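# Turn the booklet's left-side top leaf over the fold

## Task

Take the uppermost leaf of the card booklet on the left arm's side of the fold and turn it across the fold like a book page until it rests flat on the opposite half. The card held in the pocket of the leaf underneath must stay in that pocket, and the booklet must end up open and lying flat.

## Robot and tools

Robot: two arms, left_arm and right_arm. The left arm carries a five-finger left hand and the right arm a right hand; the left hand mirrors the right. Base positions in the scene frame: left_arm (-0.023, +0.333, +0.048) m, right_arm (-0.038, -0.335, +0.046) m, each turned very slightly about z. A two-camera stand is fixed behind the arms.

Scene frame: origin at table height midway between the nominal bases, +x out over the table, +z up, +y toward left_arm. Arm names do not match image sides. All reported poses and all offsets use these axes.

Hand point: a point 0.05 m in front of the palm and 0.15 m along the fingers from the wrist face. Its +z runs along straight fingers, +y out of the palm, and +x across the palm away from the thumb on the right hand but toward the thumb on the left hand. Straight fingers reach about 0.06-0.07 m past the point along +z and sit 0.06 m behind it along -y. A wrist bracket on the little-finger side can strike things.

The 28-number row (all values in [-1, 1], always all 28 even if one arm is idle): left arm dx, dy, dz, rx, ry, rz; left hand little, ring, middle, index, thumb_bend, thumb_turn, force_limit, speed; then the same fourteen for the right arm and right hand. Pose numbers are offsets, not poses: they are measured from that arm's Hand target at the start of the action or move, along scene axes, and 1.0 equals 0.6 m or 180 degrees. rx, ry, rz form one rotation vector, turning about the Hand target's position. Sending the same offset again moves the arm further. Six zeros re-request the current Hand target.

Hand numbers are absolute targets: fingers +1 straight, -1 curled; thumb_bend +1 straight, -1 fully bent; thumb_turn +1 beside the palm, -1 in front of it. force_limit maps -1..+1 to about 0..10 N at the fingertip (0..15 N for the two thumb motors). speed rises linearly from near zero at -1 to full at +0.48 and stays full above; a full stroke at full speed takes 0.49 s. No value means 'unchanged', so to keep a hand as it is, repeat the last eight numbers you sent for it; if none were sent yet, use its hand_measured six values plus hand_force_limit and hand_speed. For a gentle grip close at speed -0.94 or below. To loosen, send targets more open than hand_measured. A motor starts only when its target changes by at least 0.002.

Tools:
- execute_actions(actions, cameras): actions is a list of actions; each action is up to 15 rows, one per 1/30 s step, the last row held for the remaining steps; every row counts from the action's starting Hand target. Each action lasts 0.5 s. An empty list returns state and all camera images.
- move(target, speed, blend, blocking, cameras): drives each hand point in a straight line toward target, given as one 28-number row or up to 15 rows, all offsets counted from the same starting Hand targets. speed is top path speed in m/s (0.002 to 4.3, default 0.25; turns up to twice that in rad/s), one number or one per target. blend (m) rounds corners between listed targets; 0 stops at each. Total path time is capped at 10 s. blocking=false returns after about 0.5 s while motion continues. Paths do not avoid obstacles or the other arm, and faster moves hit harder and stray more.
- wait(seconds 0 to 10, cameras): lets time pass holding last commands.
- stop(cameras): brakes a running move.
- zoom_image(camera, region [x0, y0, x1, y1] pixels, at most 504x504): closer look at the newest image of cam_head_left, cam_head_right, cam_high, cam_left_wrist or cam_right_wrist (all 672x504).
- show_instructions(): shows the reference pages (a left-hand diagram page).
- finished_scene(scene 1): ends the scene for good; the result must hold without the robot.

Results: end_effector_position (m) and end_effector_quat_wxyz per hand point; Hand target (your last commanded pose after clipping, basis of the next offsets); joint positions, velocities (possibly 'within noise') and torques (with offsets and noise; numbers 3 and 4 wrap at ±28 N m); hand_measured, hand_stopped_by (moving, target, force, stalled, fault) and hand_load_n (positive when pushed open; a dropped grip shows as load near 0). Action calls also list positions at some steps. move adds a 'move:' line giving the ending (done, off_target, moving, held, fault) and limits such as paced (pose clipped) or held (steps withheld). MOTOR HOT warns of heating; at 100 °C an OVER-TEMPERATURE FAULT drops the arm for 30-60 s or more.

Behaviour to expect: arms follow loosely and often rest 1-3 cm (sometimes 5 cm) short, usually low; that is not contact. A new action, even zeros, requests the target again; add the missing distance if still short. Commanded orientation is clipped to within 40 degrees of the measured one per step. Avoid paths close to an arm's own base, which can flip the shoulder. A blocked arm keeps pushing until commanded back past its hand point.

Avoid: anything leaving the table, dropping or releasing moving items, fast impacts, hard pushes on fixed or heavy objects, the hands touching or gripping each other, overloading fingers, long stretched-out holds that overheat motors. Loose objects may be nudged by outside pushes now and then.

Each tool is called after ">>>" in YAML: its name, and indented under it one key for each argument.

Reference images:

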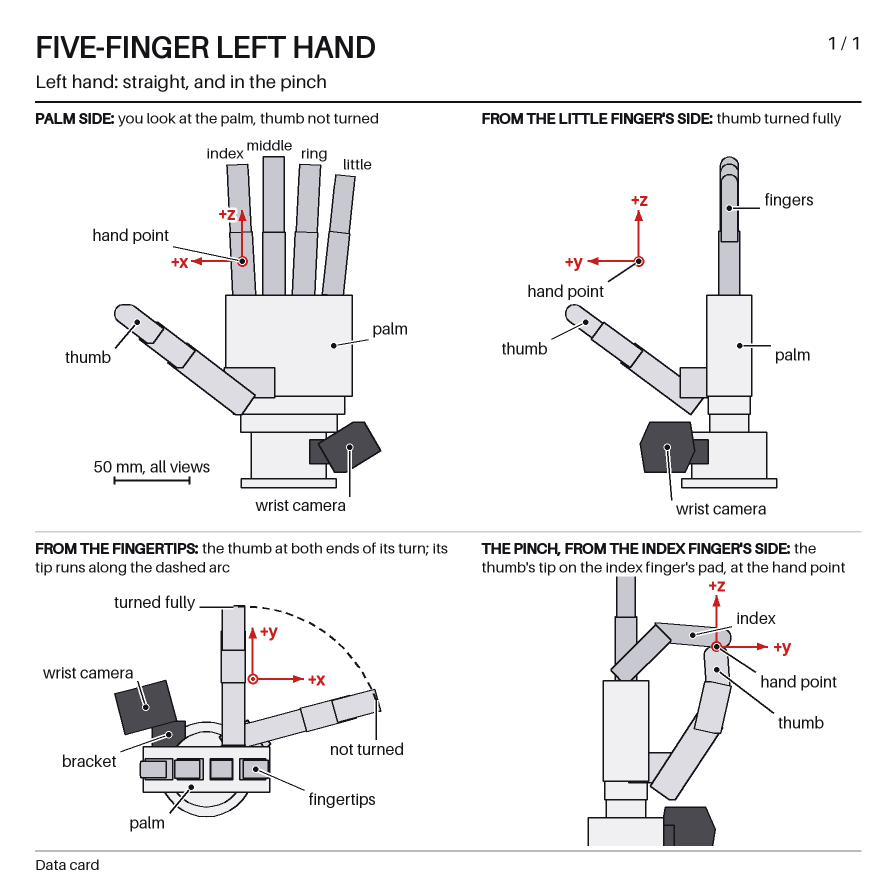

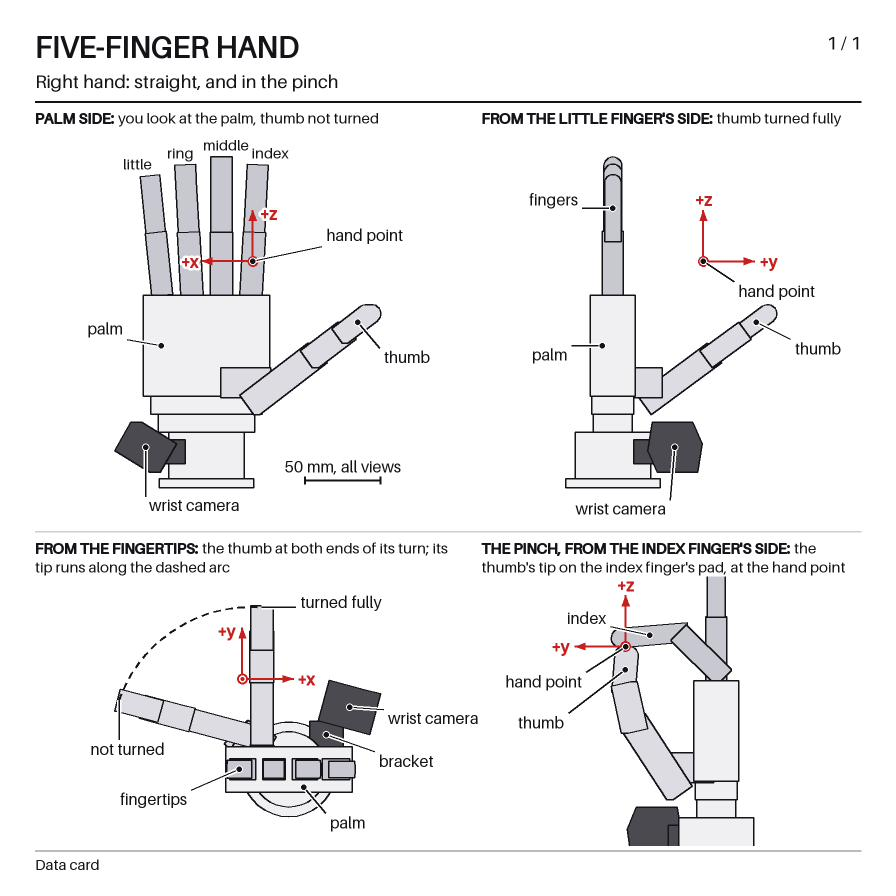

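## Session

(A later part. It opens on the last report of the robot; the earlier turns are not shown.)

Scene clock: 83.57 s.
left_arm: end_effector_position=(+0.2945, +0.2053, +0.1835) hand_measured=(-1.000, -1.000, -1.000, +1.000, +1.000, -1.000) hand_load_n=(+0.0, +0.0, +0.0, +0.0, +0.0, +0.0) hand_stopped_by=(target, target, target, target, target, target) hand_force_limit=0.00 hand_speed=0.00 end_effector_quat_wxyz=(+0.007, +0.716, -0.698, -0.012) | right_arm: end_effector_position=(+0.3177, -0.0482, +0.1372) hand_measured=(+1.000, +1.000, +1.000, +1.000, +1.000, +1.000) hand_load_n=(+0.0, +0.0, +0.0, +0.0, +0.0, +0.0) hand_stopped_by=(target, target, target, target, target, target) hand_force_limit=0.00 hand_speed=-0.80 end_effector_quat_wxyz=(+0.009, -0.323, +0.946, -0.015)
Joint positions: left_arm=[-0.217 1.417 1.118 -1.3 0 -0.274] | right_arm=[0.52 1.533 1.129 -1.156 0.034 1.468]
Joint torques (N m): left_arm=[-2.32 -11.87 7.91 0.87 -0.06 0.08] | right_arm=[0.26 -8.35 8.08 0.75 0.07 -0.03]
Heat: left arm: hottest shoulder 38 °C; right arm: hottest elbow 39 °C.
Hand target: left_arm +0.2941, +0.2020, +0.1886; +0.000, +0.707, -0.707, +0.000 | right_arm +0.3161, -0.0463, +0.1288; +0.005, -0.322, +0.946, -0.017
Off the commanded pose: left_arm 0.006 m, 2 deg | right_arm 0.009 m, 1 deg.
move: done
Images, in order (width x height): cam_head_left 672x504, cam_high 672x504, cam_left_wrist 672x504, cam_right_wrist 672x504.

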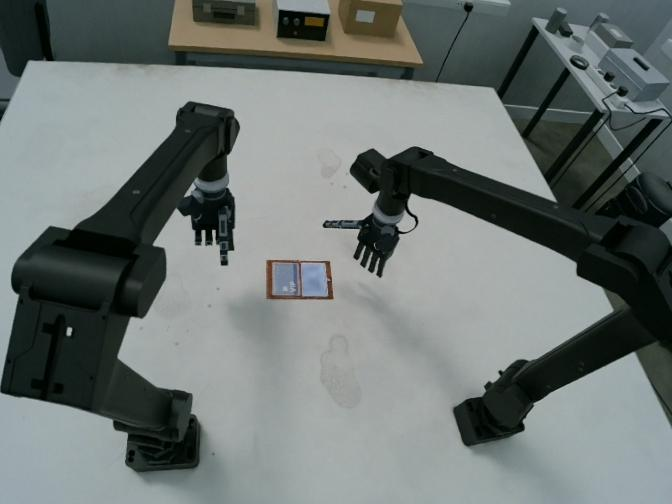

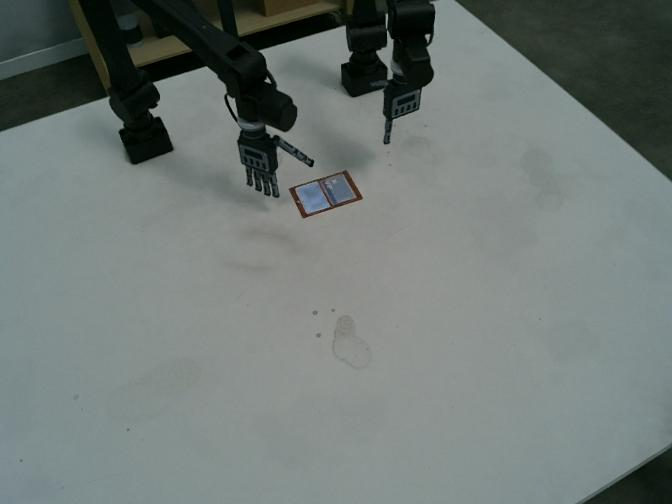

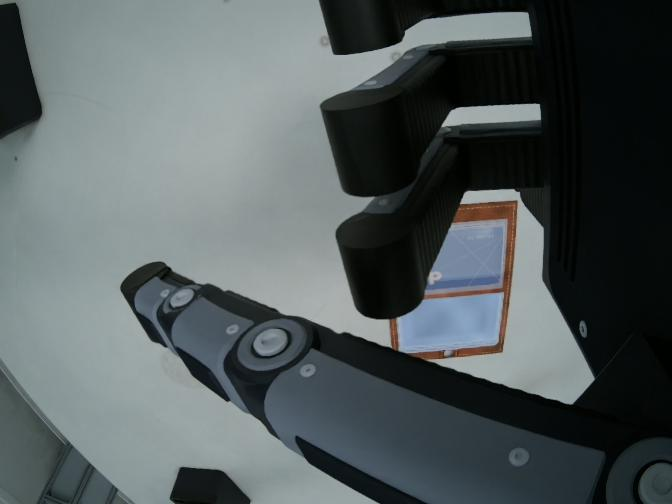

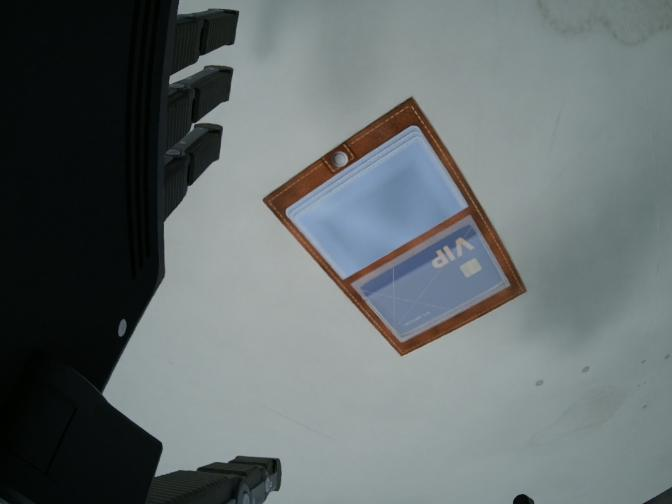

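>>> move:
  target: [0,-0.07,-0.13,0,0,0,-1,-1,-1,1,1,-1,0,0,0,0,0,0,0,0,1,1,1,1,1,1,0,-0.8]
  speed: 0.2
  cameras: ["cam_head_left","cam_head_right","cam_left_wrist","cam_high","cam_right_wrist"]

Scene clock: 86.20 s.
left_arm: end_effector_position=(+0.2926, +0.1667, +0.1127) hand_measured=(-1.000, -1.000, -1.000, +1.000, +1.000, -1.000) hand_load_n=(+0.0, +0.0, +0.0, +0.0, +0.0, +0.0) hand_stopped_by=(target, target, target, target, target, target) hand_force_limit=0.00 hand_speed=0.00 end_effector_quat_wxyz=(+0.002, +0.707, -0.707, -0.003) | right_arm: end_effector_position=(+0.3177, -0.0482, +0.1372) hand_measured=(+1.000, +1.000, +1.000, +1.000, +1.000, +1.000) hand_load_n=(+0.0, +0.0, +0.0, +0.5, +0.0, +0.0) hand_stopped_by=(target, target, target, target, target, target) hand_force_limit=0.00 hand_speed=-0.80 end_effector_quat_wxyz=(+0.009, -0.323, +0.946, -0.015)
Joint positions: left_arm=[-0.315 1.503 1.013 -1.087 0.001 -0.346] | right_arm=[0.52 1.533 1.129 -1.156 0.034 1.468]
Joint torques (N m): left_arm=[-2.73 -10.64 7.69 0.95 -0.07 -0.17] | right_arm=[-0.09 -8.29 8.02 0.92 0.04 0.01]
Heat: left arm: hottest shoulder 38 °C; right arm: hottest elbow 39 °C.
Hand target: left_arm +0.2940, +0.1602, +0.1105; +0.001, +0.708, -0.707, +0.000 | right_arm +0.3161, -0.0463, +0.1288; +0.005, -0.322, +0.946, -0.017
Off the commanded pose: left_arm 0.007 m, 0 deg | right_arm 0.009 m, 1 deg.
move: done

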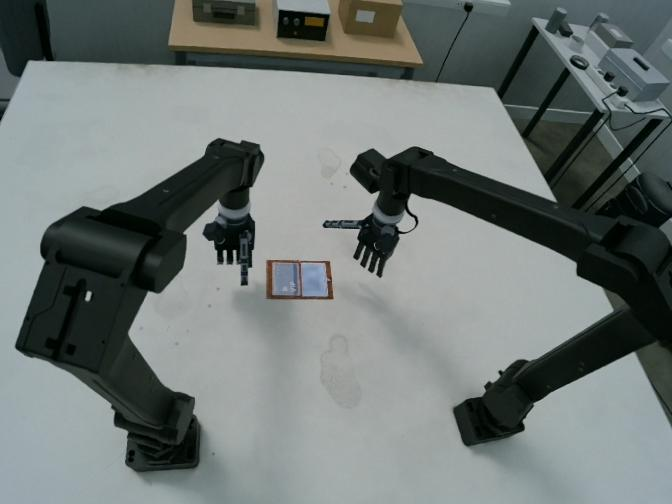

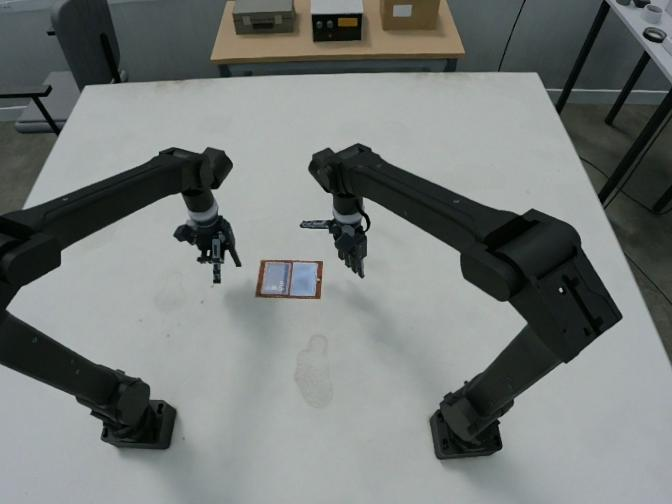

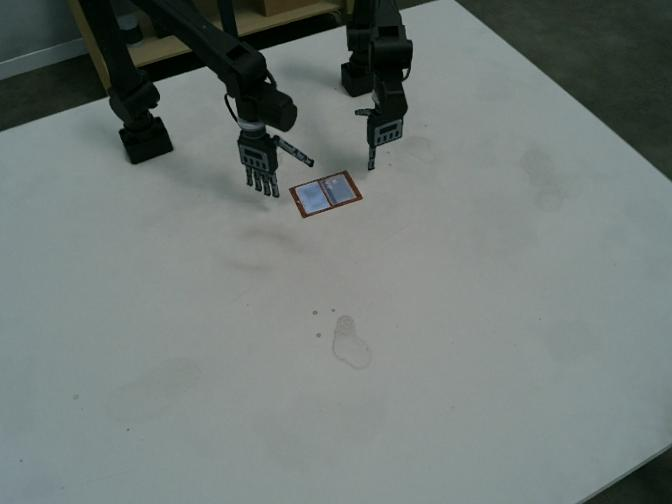

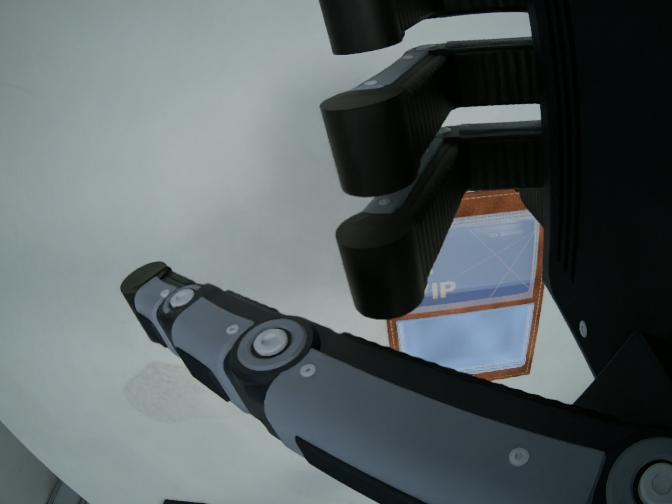

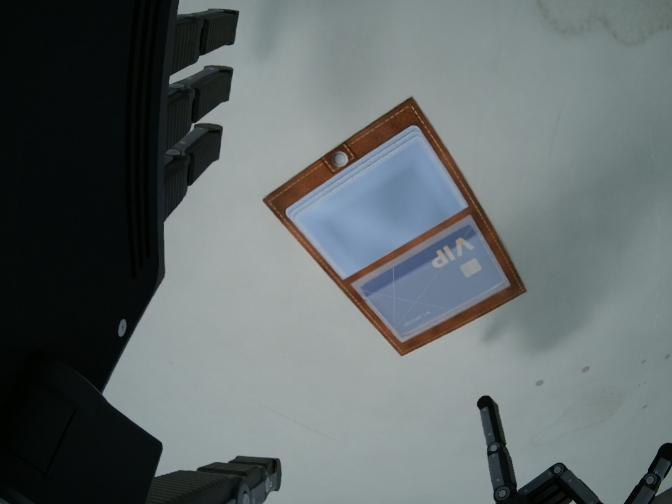

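>>> zoom_image:
  camera: "cam_right_wrist"
  region: [380, 260, 560, 420]

Scaled by 2.800 from the camera's 672x504 image, which has a finer 960x720 frame.

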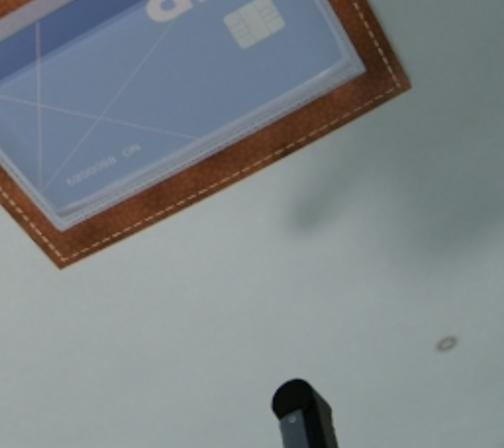

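>>> move:
  target: [0,-0.067,-0.045,0,0,0,-1,-1,-1,1,1,-1,0,0,0,0,0,0,0,0,1,1,1,1,1,1,0,-0.8]
  speed: 0.1
  cameras: ["cam_left_wrist","cam_high","cam_right_wrist"]

>>> zoom_image:
  camera: "cam_right_wrist"
  region: [380, 260, 560, 420]

Scene clock: 92.50 s.
left_arm: end_effector_position=(+0.2902, +0.1277, +0.0851) hand_measured=(-1.000, -1.000, -1.000, +1.000, +1.000, -1.000) hand_load_n=(+0.0, +0.5, +0.0, +0.0, +0.0, +0.0) hand_stopped_by=(target, target, target, target, target, target) hand_force_limit=0.00 hand_speed=0.00 end_effector_quat_wxyz=(+0.002, +0.707, -0.707, -0.004) | right_arm: end_effector_position=(+0.3177, -0.0482, +0.1372) hand_measured=(+1.000, +1.000, +1.000, +1.000, +1.000, +1.000) hand_load_n=(+0.0, +0.0, +0.0, +0.0, +0.0, +0.0) hand_stopped_by=(target, target, target, target, target, target) hand_force_limit=0.00 hand_speed=-0.80 end_effector_quat_wxyz=(+0.009, -0.323, +0.946, -0.015)
Joint positions: left_arm=[-0.407 1.575 1.013 -1.018 0.001 -0.436] | right_arm=[0.52 1.533 1.129 -1.156 0.034 1.468]
Joint torques (N m): left_arm=[-2.37 -10.7 8.09 0.96 -0.05 -0.2] | right_arm=[0.09 -9.05 7.97 0.8 0.08 0]
Heat: left arm: hottest shoulder 37 °C; right arm: hottest elbow 39 °C.
Hand target: left_arm +0.2940, +0.1199, +0.0835; +0.001, +0.708, -0.707, +0.000 | right_arm +0.3161, -0.0463, +0.1288; +0.005, -0.322, +0.946, -0.017
Off the commanded pose: left_arm 0.009 m, 1 deg | right_arm 0.009 m, 1 deg.
move: done
Images, in order (width x height): cam_high 672x504, cam_left_wrist 672x504, cam_right_wrist 672x504.

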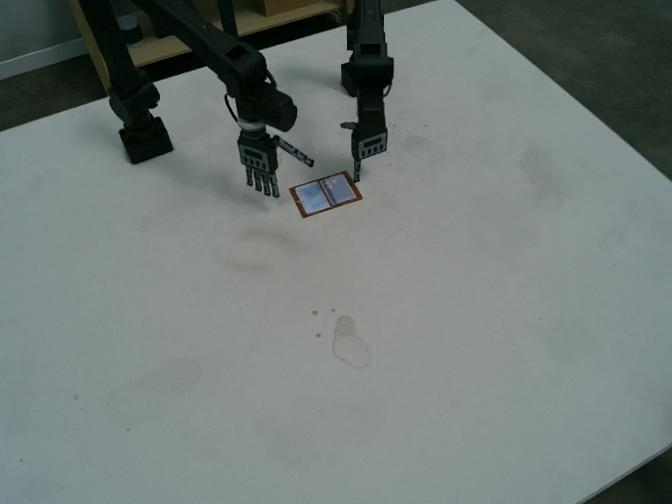

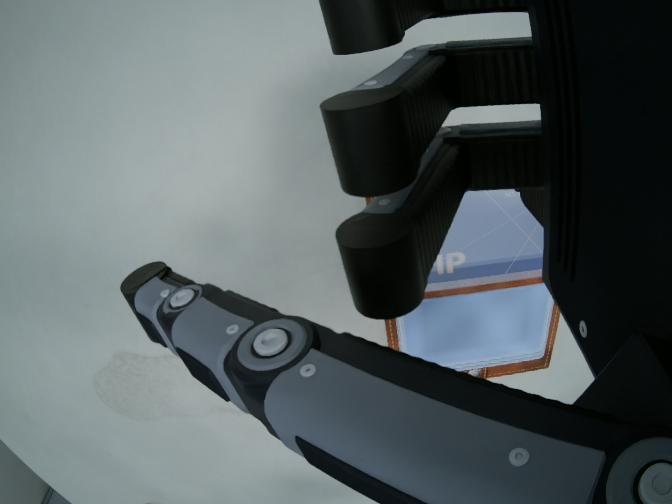

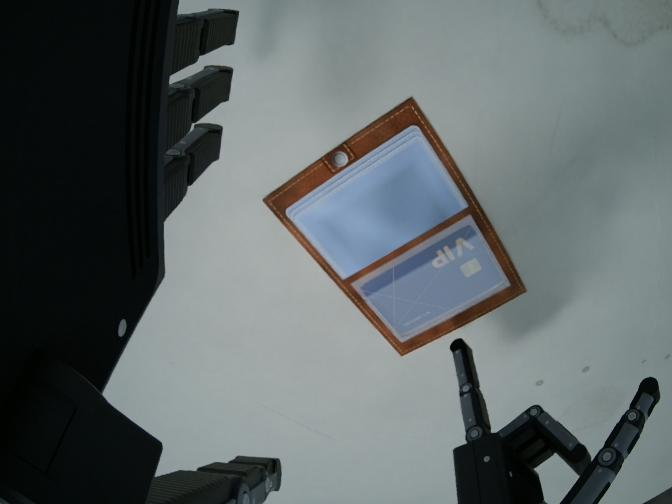

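Scaled by 2.800 from the camera's 672x504 image, which has a finer 960x720 frame.

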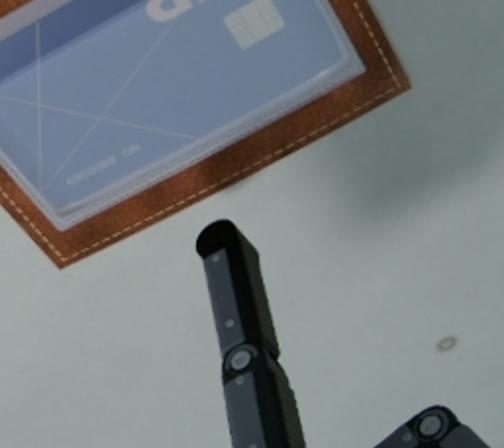

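>>> move:
  target: [0,-0.015,-0.02,0,0,0,-1,-1,-1,1,1,-1,0,0,0,0,0,0,0,0,1,1,1,1,1,1,0,-0.8]
  speed: 0.05
  cameras: ["cam_right_wrist"]

>>> zoom_image:
  camera: "cam_right_wrist"
  region: [400, 270, 520, 390]

Scene clock: 94.10 s.
left_arm: end_effector_position=(+0.2923, +0.1187, +0.0746) hand_measured=(-1.000, -1.000, -1.000, +1.000, +1.000, -1.000) hand_load_n=(+0.0, +0.0, +0.0, +0.0, +0.0, +0.5) hand_stopped_by=(target, target, target, target, target, target) hand_force_limit=0.00 hand_speed=0.00 end_effector_quat_wxyz=(+0.001, +0.708, -0.706, -0.002) | right_arm: end_effector_position=(+0.3177, -0.0482, +0.1372) hand_measured=(+1.000, +1.000, +1.000, +1.000, +1.000, +1.000) hand_load_n=(+0.0, +0.0, +0.0, +0.0, +0.0, +0.0) hand_stopped_by=(target, target, target, target, target, target) hand_force_limit=0.00 hand_speed=-0.80 end_effector_quat_wxyz=(+0.009, -0.323, +0.946, -0.015)
Joint positions: left_arm=[-0.424 1.601 1.013 -0.988 0.001 -0.456] | right_arm=[0.52 1.533 1.129 -1.156 0.034 1.468]
Joint torques (N m): left_arm=[-2.67 -10.93 7.71 0.92 -0.08 -0.18] | right_arm=[-0.38 -8.76 8.17 0.92 0.07 0.03]
Heat: left arm: hottest shoulder 37 °C; right arm: hottest elbow 39 °C.
Hand target: left_arm +0.2941, +0.1109, +0.0715; +0.001, +0.708, -0.707, +0.000 | right_arm +0.3161, -0.0463, +0.1288; +0.005, -0.322, +0.946, -0.017
Off the commanded pose: left_arm 0.009 m, 0 deg | right_arm 0.009 m, 1 deg.
move: done
Images, in order (width x height): cam_right_wrist 672x504.

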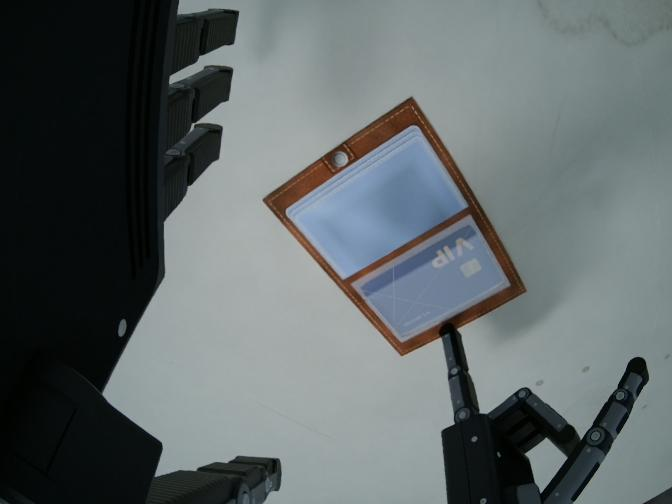

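Scaled by 4.200 from the camera's 672x504 image, which has a finer 960x720 frame.

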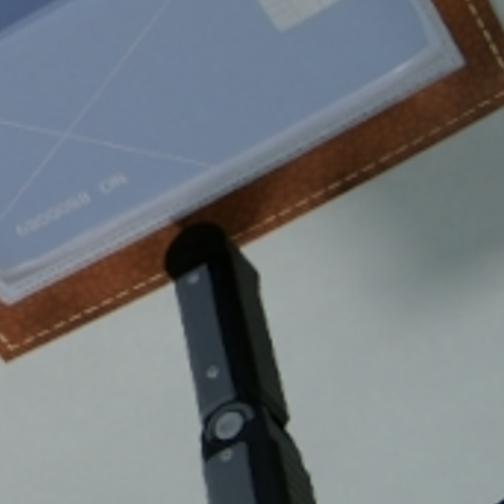

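>>> move:
  target: [0,0.009,-0.012,0,0,0,-1,-1,-1,1,1,-1,0,0,0,0,0,0,0,0,1,1,1,1,1,1,0,-0.8]
  speed: 0.03
  cameras: ["cam_right_wrist"]

>>> zoom_image:
  camera: "cam_right_wrist"
  region: [400, 270, 520, 390]

Scene clock: 96.50 s.
left_arm: end_effector_position=(+0.2949, +0.1175, +0.0710) hand_measured=(-1.000, -1.000, -1.000, +1.000, +1.000, -1.000) hand_load_n=(+0.0, +0.0, +0.0, +0.0, +0.0, +0.0) hand_stopped_by=(target, target, target, target, target, target) hand_force_limit=0.00 hand_speed=0.00 end_effector_quat_wxyz=(-0.001, +0.708, -0.706, +0.003) | right_arm: end_effector_position=(+0.3177, -0.0482, +0.1372) hand_measured=(+1.000, +1.000, +1.000, +1.000, +1.000, +1.000) hand_load_n=(+0.0, +0.0, +0.0, +0.0, +0.0, +0.0) hand_stopped_by=(target, target, target, target, target, target) hand_force_limit=0.00 hand_speed=-0.80 end_effector_quat_wxyz=(+0.009, -0.323, +0.946, -0.015)
Joint positions: left_arm=[-0.424 1.605 1.008 -0.967 0.001 -0.456] | right_arm=[0.52 1.533 1.129 -1.156 0.034 1.468]
Joint torques (N m): left_arm=[-1.55 -10.81 6.87 1.01 -0.07 -0.08] | right_arm=[-0.67 -8.18 8.18 0.88 0.1 0.06]
Heat: left arm: hottest shoulder 37 °C; right arm: hottest elbow 39 °C.
Hand target: left_arm +0.2942, +0.1163, +0.0644; +0.000, +0.708, -0.707, +0.000 | right_arm +0.3161, -0.0463, +0.1288; +0.005, -0.322, +0.946, -0.017
Off the commanded pose: left_arm 0.007 m, 0 deg | right_arm 0.009 m, 1 deg.
move: done
Images, in order (width x height): cam_right_wrist 672x504.

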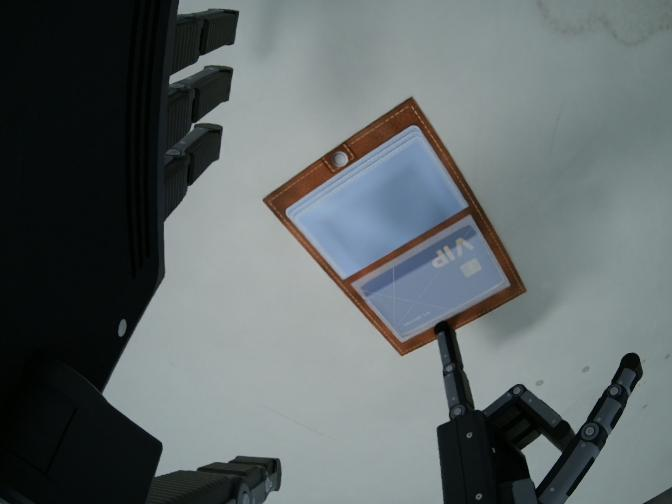

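Scaled by 4.200 from the camera's 672x504 image, which has a finer 960x720 frame.

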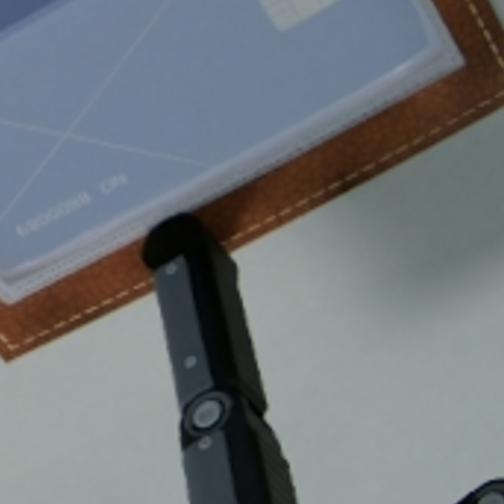

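>>> move:
  target: [0,0.006,-0.01,0,0,0,-1,-1,-1,1,1,-1,0,0,0,0,0,0,0,0,1,1,1,1,1,1,0,-0.8]
  speed: 0.03
  cameras: ["cam_right_wrist"]

>>> zoom_image:
  camera: "cam_right_wrist"
  region: [400, 270, 520, 390]

Scene clock: 97.80 s.
left_arm: end_effector_position=(+0.2947, +0.1174, +0.0696) hand_measured=(-1.000, -1.000, -1.000, +1.000, +1.000, -1.000) hand_load_n=(+0.0, +0.0, +0.0, -1.0, -0.5, +0.0) hand_stopped_by=(target, target, target, target, target, target) hand_force_limit=0.00 hand_speed=0.00 end_effector_quat_wxyz=(-0.001, +0.708, -0.706, +0.005) | right_arm: end_effector_position=(+0.3177, -0.0482, +0.1372) hand_measured=(+1.000, +1.000, +1.000, +1.000, +1.000, +1.000) hand_load_n=(+0.0, +0.0, +0.0, +0.0, +0.0, +0.0) hand_stopped_by=(target, target, target, target, target, target) hand_force_limit=0.00 hand_speed=-0.80 end_effector_quat_wxyz=(+0.009, -0.323, +0.946, -0.015)
Joint positions: left_arm=[-0.424 1.606 1.004 -0.96 0.002 -0.456] | right_arm=[0.52 1.533 1.129 -1.156 0.034 1.468]
Joint torques (N m): left_arm=[-0.79 -10.23 6.15 1.47 -0.1 0.01] | right_arm=[0.15 -8.64 8.1 0.9 0.08 0.03]
Heat: left arm: hottest shoulder 37 °C; right arm: hottest elbow 39 °C.
Hand target: left_arm +0.2941, +0.1200, +0.0584; +0.000, +0.708, -0.707, +0.000 | right_arm +0.3161, -0.0463, +0.1288; +0.005, -0.322, +0.946, -0.017
Off the commanded pose: left_arm 0.012 m, 1 deg | right_arm 0.009 m, 1 deg.
move: off_target (left_arm)
Images, in order (width x height): cam_right_wrist 672x504.

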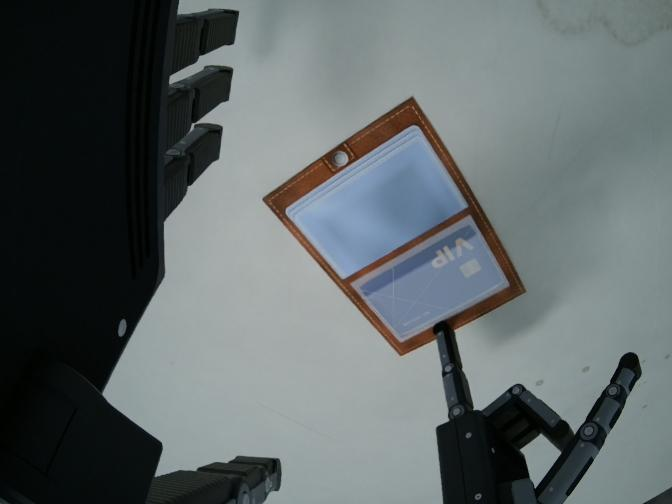

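Scaled by 4.200 from the camera's 672x504 image, which has a finer 960x720 frame.

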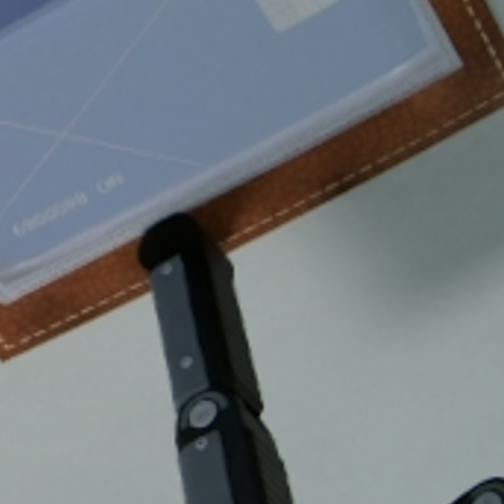

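>>> move:
  target: [0,-0.018,0.005,0,0,0,-1,-1,-1,1,1,-1,0,0,0,0,0,0,0,0,1,1,1,1,1,1,0,-0.8]
  speed: 0.03
  cameras: ["cam_right_wrist"]

>>> zoom_image:
  camera: "cam_right_wrist"
  region: [400, 270, 520, 390]

Scene clock: 99.23 s.
left_arm: end_effector_position=(+0.2947, +0.1172, +0.0696) hand_measured=(-1.000, -1.000, -1.000, +1.000, +1.000, -1.000) hand_load_n=(+0.5, +0.0, +0.0, -1.5, +0.0, +0.0) hand_stopped_by=(target, target, target, target, target, target) hand_force_limit=0.00 hand_speed=0.00 end_effector_quat_wxyz=(-0.001, +0.708, -0.706, +0.005) | right_arm: end_effector_position=(+0.3177, -0.0482, +0.1372) hand_measured=(+1.000, +1.000, +1.000, +1.000, +1.000, +1.000) hand_load_n=(+0.0, +0.0, +0.0, +0.0, +0.0, +0.0) hand_stopped_by=(target, target, target, target, target, target) hand_force_limit=0.00 hand_speed=-0.80 end_effector_quat_wxyz=(+0.009, -0.323, +0.946, -0.015)
Joint positions: left_arm=[-0.424 1.606 1.004 -0.96 0.002 -0.456] | right_arm=[0.52 1.533 1.129 -1.156 0.034 1.468]
Joint torques (N m): left_arm=[-2.96 -9.82 7.57 1.02 -0.11 -0.19] | right_arm=[0.15 -8.47 8.14 0.81 0.08 0.03]
Heat: left arm: hottest shoulder 37 °C; right arm: hottest elbow 39 °C.
Hand target: left_arm +0.2941, +0.1092, +0.0614; +0.000, +0.708, -0.707, +0.000 | right_arm +0.3161, -0.0463, +0.1288; +0.005, -0.322, +0.946, -0.017
Off the commanded pose: left_arm 0.012 m, 1 deg | right_arm 0.009 m, 1 deg.
move: off_target (left_arm)
Images, in order (width x height): cam_right_wrist 672x504.

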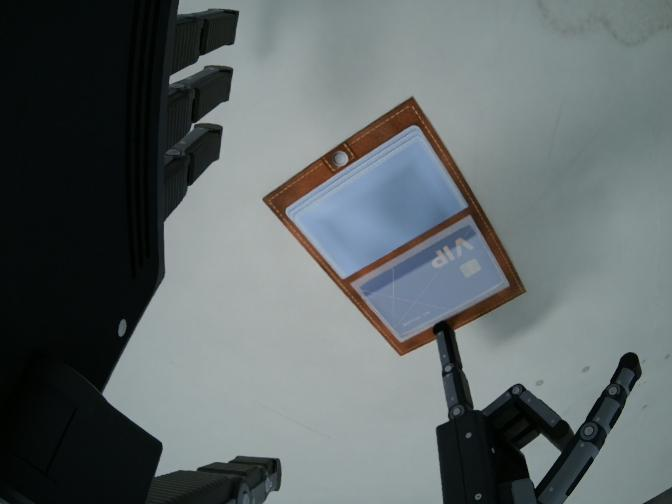

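Scaled by 4.200 from the camera's 672x504 image, which has a finer 960x720 frame.

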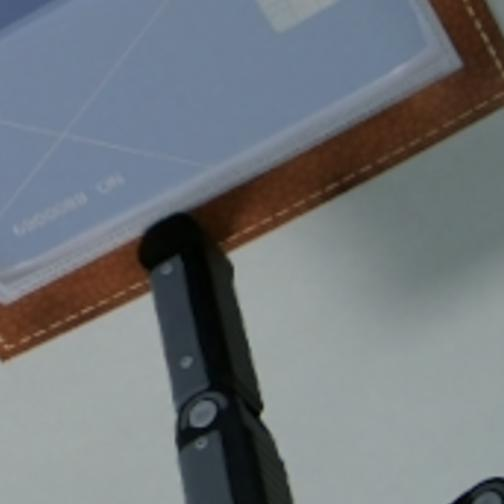

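>>> move:
  target: [0,-0.012,0.01,0,0,0,-1,-1,-1,1,1,-1,0,0,0,0,0,0,0,0,1,1,1,1,1,1,0,-0.8]
  speed: 0.03
  cameras: ["cam_right_wrist"]

>>> zoom_image:
  camera: "cam_right_wrist"
  region: [400, 270, 520, 390]

Scene clock: 100.93 s.
left_arm: end_effector_position=(+0.2937, +0.1148, +0.0694) hand_measured=(-1.000, -1.000, -1.000, +1.000, +1.000, -1.000) hand_load_n=(+0.0, +0.0, +0.0, +0.0, +0.0, +0.0) hand_stopped_by=(target, target, target, target, target, target) hand_force_limit=0.00 hand_speed=0.00 end_effector_quat_wxyz=(-0.003, +0.711, -0.703, +0.003) | right_arm: end_effector_position=(+0.3177, -0.0482, +0.1372) hand_measured=(+1.000, +1.000, +1.000, +1.000, +1.000, +1.000) hand_load_n=(+0.0, +0.0, +0.0, +0.0, +0.0, +0.0) hand_stopped_by=(target, target, target, target, target, target) hand_force_limit=0.00 hand_speed=-0.80 end_effector_quat_wxyz=(+0.009, -0.323, +0.946, -0.015)
Joint positions: left_arm=[-0.432 1.606 1.004 -0.962 -0.004 -0.474] | right_arm=[0.52 1.533 1.129 -1.156 0.034 1.468]
Joint torques (N m): left_arm=[-3.55 -10.29 8.92 0.34 0.09 -0.17] | right_arm=[0.03 -8.7 8.38 0.94 0.06 -0.02]
Heat: left arm: hottest shoulder 37 °C; right arm: hottest elbow 39 °C.
Hand target: left_arm +0.2941, +0.1018, +0.0674; +0.001, +0.708, -0.707, +0.000 | right_arm +0.3161, -0.0463, +0.1288; +0.005, -0.322, +0.946, -0.017
Off the commanded pose: left_arm 0.013 m, 1 deg | right_arm 0.009 m, 1 deg.
move: off_target (left_arm)
Images, in order (width x height): cam_right_wrist 672x504.

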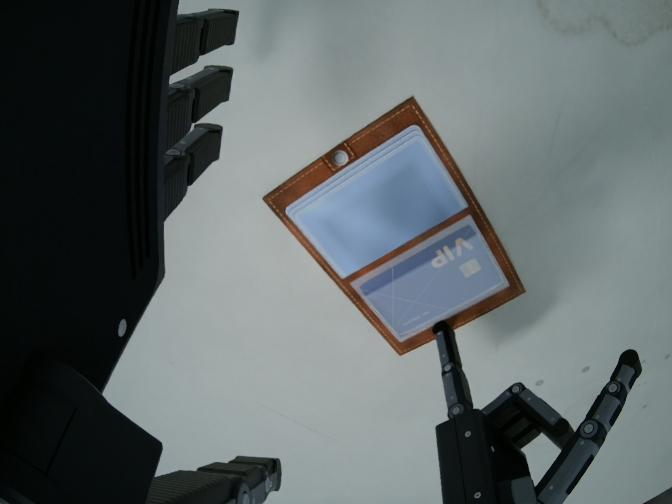

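Scaled by 4.200 from the camera's 672x504 image, which has a finer 960x720 frame.

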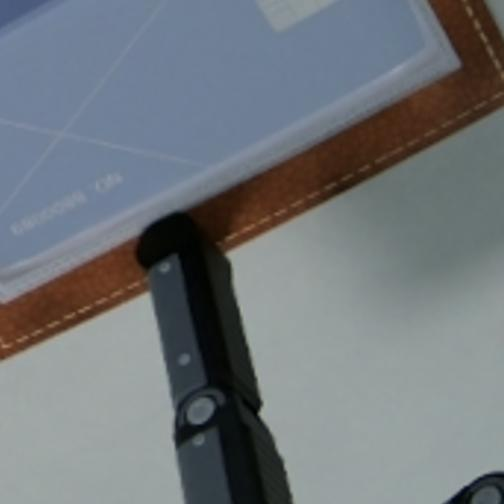

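>>> move:
  target: [0,0,0.014,0,0,0,-1,-1,-1,1,1,-1,0,0,0,0,0,0,0,0,1,1,1,1,1,1,0,-0.8]
  speed: 0.03
  cameras: ["cam_right_wrist"]

>>> zoom_image:
  camera: "cam_right_wrist"
  region: [400, 270, 520, 390]

Scene clock: 103.07 s.
left_arm: end_effector_position=(+0.2898, +0.1144, +0.0702) hand_measured=(-1.000, -1.000, -1.000, +1.000, +1.000, -1.000) hand_load_n=(+0.0, +0.0, +0.0, +0.0, +0.0, +0.0) hand_stopped_by=(target, target, target, target, target, target) hand_force_limit=0.00 hand_speed=0.00 end_effector_quat_wxyz=(-0.001, +0.711, -0.703, -0.003) | right_arm: end_effector_position=(+0.3177, -0.0482, +0.1372) hand_measured=(+1.000, +1.000, +1.000, +1.000, +1.000, +1.000) hand_load_n=(+0.0, -0.5, +0.5, +0.0, +0.0, +0.0) hand_stopped_by=(target, target, target, target, target, target) hand_force_limit=0.00 hand_speed=-0.80 end_effector_quat_wxyz=(+0.009, -0.323, +0.946, -0.015)
Joint positions: left_arm=[-0.437 1.606 1.005 -0.975 -0.004 -0.477] | right_arm=[0.52 1.533 1.129 -1.156 0.034 1.468]
Joint torques (N m): left_arm=[-3.19 -11.05 9.73 0.02 0.11 -0.18] | right_arm=[-0.21 -8.59 8.03 0.84 0.04 0.03]
Heat: left arm: hottest shoulder 36 °C; right arm: hottest elbow 39 °C.
Hand target: left_arm +0.2940, +0.1019, +0.0758; +0.001, +0.708, -0.707, +0.000 | right_arm +0.3161, -0.0463, +0.1288; +0.005, -0.322, +0.946, -0.017
Off the commanded pose: left_arm 0.014 m, 1 deg | right_arm 0.009 m, 1 deg.
move: off_target (left_arm)
Images, in order (width x height): cam_right_wrist 672x504.

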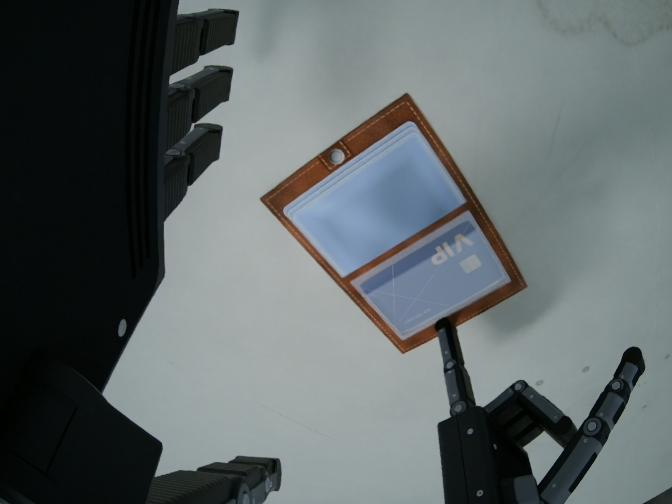

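Scaled by 4.200 from the camera's 672x504 image, which has a finer 960x720 frame.

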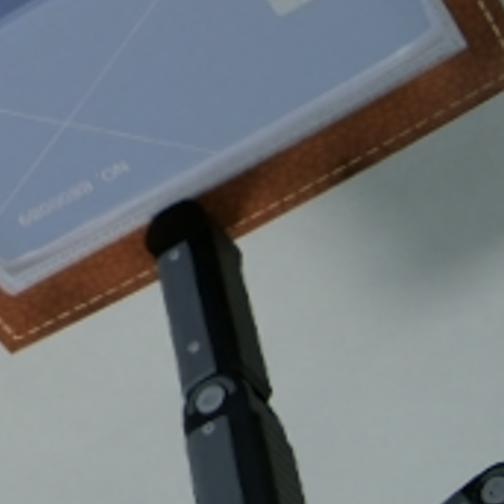

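>>> move:
  target: [0,-0.005,0.012,0,0,0,-1,-1,-1,1,1,-1,0,0,0,0,0,0,0,0,1,1,1,1,1,1,0,-0.8]
  speed: 0.03
  cameras: ["cam_right_wrist"]

>>> zoom_image:
  camera: "cam_right_wrist"
  region: [400, 270, 520, 390]

Scene clock: 110.07 s.
left_arm: end_effector_position=(+0.2832, +0.1130, +0.0718) hand_measured=(-1.000, -1.000, -1.000, +1.000, +1.000, -1.000) hand_load_n=(+0.0, +0.0, +0.0, +0.0, +0.0, +0.0) hand_stopped_by=(target, target, target, target, target, target) hand_force_limit=0.00 hand_speed=0.00 end_effector_quat_wxyz=(+0.003, +0.709, -0.705, -0.012) | right_arm: end_effector_position=(+0.3177, -0.0482, +0.1372) hand_measured=(+1.000, +1.000, +1.000, +1.000, +1.000, +1.000) hand_load_n=(+0.0, +0.0, -0.5, +0.0, +0.0, +0.0) hand_stopped_by=(target, target, target, target, target, target) hand_force_limit=0.00 hand_speed=-0.80 end_effector_quat_wxyz=(+0.009, -0.323, +0.946, -0.015)
Joint positions: left_arm=[-0.447 1.606 1.007 -0.998 -0.001 -0.482] | right_arm=[0.52 1.533 1.129 -1.156 0.034 1.468]
Joint torques (N m): left_arm=[-3.02 -11.75 10.5 -0.05 0.05 -0.16] | right_arm=[0.03 -8.82 8.14 0.92 0.04 0.05]
Heat: left arm: hottest shoulder 36 °C; right arm: hottest elbow 39 °C.
Hand target: left_arm +0.2940, +0.0989, +0.0829; +0.000, +0.707, -0.707, +0.000 | right_arm +0.3161, -0.0463, +0.1288; +0.005, -0.322, +0.946, -0.017
Off the commanded pose: left_arm 0.021 m, 1 deg | right_arm 0.009 m, 1 deg.
move: off_target (left_arm)
Images, in order (width x height): cam_right_wrist 672x504.

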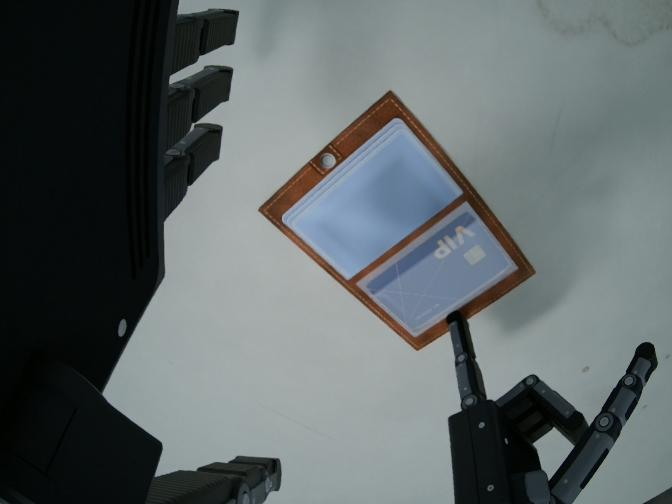

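Scaled by 4.200 from the camera's 672x504 image, which has a finer 960x720 frame.

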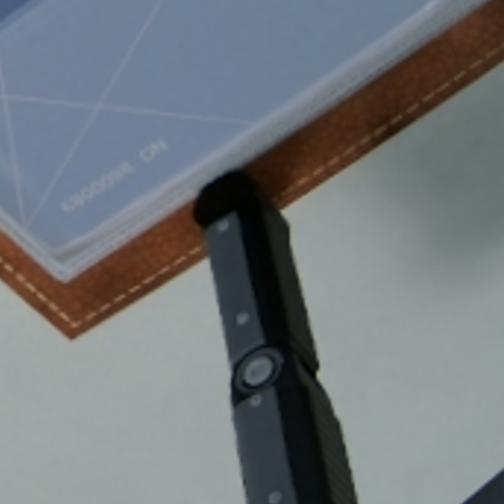

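>>> move:
  target:
    - [0,-0.01,0.02,0,0,0,-1,-1,-1,1,1,-1,0,0,0,0,0,0,0,0,1,1,1,1,1,1,0,-0.8]
    - [0,-0.04,0.06,0,0,0,-1,-1,-1,1,1,-1,0,0,0,0,0,0,0,0,1,1,1,1,1,1,0,-0.8]
  speed: 0.08
  blend: 0.02
  cameras: ["cam_right_wrist"]

>>> zoom_image:
  camera: "cam_right_wrist"
  region: [370, 240, 540, 390]

Scene clock: 113.27 s.
left_arm: end_effector_position=(+0.2788, +0.0911, +0.0977) hand_measured=(-1.000, -1.000, -1.000, +1.000, +1.000, -1.000) hand_load_n=(+0.0, +0.0, +0.0, +0.0, +0.0, +0.0) hand_stopped_by=(target, target, target, target, target, target) hand_force_limit=0.00 hand_speed=0.00 end_effector_quat_wxyz=(+0.008, +0.707, -0.706, -0.027) | right_arm: end_effector_position=(+0.3177, -0.0482, +0.1372) hand_measured=(+1.000, +1.000, +1.000, +1.000, +1.000, +1.000) hand_load_n=(+0.0, +0.0, +0.0, +0.0, +0.0, +0.0) hand_stopped_by=(target, target, target, target, target, target) hand_force_limit=0.00 hand_speed=-0.80 end_effector_quat_wxyz=(+0.009, -0.323, +0.946, -0.015)
Joint positions: left_arm=[-0.497 1.606 1.083 -1.104 0.001 -0.528] | right_arm=[0.52 1.533 1.129 -1.156 0.034 1.468]
Joint torques (N m): left_arm=[-2.67 -13.68 11.37 0.06 -0.02 -0.17] | right_arm=[-0.09 -8.59 8.05 0.77 0.04 0.06]
Heat: left arm: hottest shoulder 36 °C; right arm: hottest elbow 38 °C.
Hand target: left_arm +0.2941, +0.0748, +0.1190; +0.000, +0.708, -0.707, +0.000 | right_arm +0.3161, -0.0463, +0.1288; +0.005, -0.322, +0.946, -0.017
Off the commanded pose: left_arm 0.031 m, 3 deg | right_arm 0.009 m, 1 deg.
move: off_target (left_arm); blend cut to 0.0067 m at target 1
Images, in order (width x height): cam_right_wrist 672x504.

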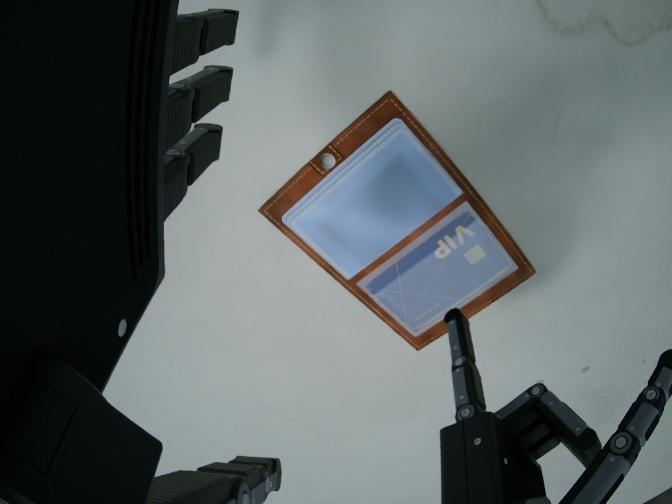

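Scaled by 2.965 from the camera's 672x504 image, which has a finer 960x720 frame.

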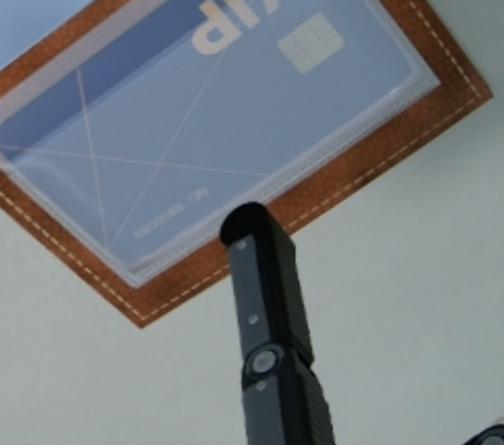

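>>> move:
  target:
    - [0,0,-0.05,0,0,0,-1,-1,-1,1,1,-1,0,0,0,0,0,0,0,0,1,1,1,1,1,1,0,-0.8]
    - [0,0,-0.105,0,0,0,-1,-1,-1,1,1,-1,0,0,0,0,0,0,0,0,1,1,1,1,1,1,0,-0.8]
  speed: 0.06
  cameras: ["cam_right_wrist"]

>>> zoom_image:
  camera: "cam_right_wrist"
  region: [370, 240, 540, 390]

Scene clock: 120.83 s.
left_arm: end_effector_position=(+0.2995, +0.0789, +0.0715) hand_measured=(-1.000, -1.000, -1.000, +1.000, +1.000, -1.000) hand_load_n=(+0.0, +0.0, +0.0, -1.0, +0.0, +0.0) hand_stopped_by=(target, target, target, target, target, target) hand_force_limit=0.00 hand_speed=0.00 end_effector_quat_wxyz=(-0.002, +0.708, -0.706, +0.009) | right_arm: end_effector_position=(+0.3177, -0.0482, +0.1372) hand_measured=(+1.000, +1.000, +1.000, +1.000, +1.000, +1.000) hand_load_n=(+0.0, +0.0, +0.0, +0.5, +0.0, +0.0) hand_stopped_by=(target, target, target, target, target, target) hand_force_limit=0.00 hand_speed=-0.80 end_effector_quat_wxyz=(+0.009, -0.323, +0.946, -0.015)
Joint positions: left_arm=[-0.497 1.648 1.066 -0.97 0.001 -0.529] | right_arm=[0.52 1.533 1.129 -1.156 0.034 1.468]
Joint torques (N m): left_arm=[-2.61 -10.11 6.19 1.5 -0.09 -0.19] | right_arm=[-0.15 -8.59 8.14 0.83 0.09 0.03]
Heat: left arm: hottest shoulder 36 °C; right arm: hottest elbow 38 °C.
Hand target: left_arm +0.2940, +0.0749, +0.0561; +0.001, +0.707, -0.707, +0.000 | right_arm +0.3161, -0.0463, +0.1288; +0.005, -0.322, +0.946, -0.017
Off the commanded pose: left_arm 0.017 m, 1 deg | right_arm 0.009 m, 1 deg.
move: off_target (left_arm)
Images, in order (width x height): cam_right_wrist 672x504.

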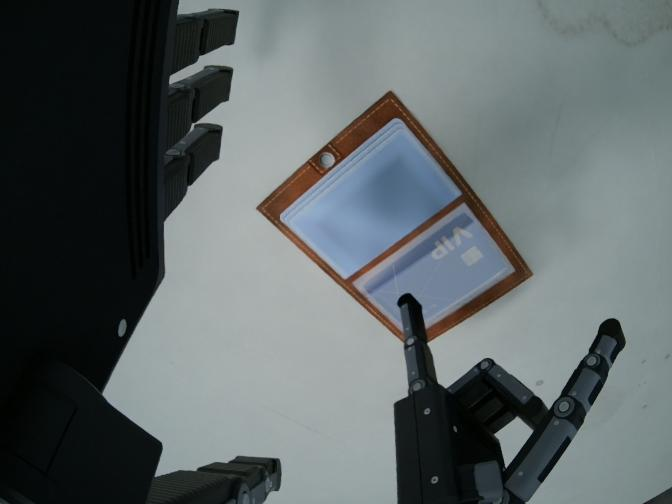

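Scaled by 2.965 from the camera's 672x504 image, which has a finer 960x720 frame.

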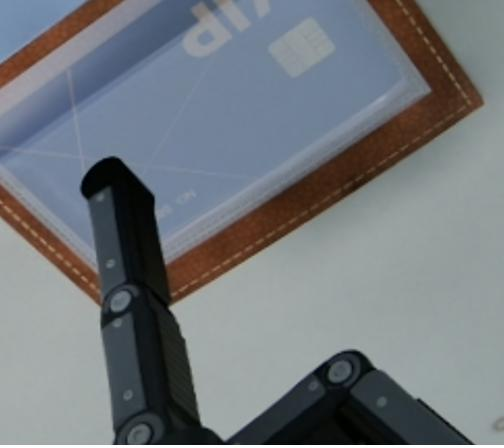

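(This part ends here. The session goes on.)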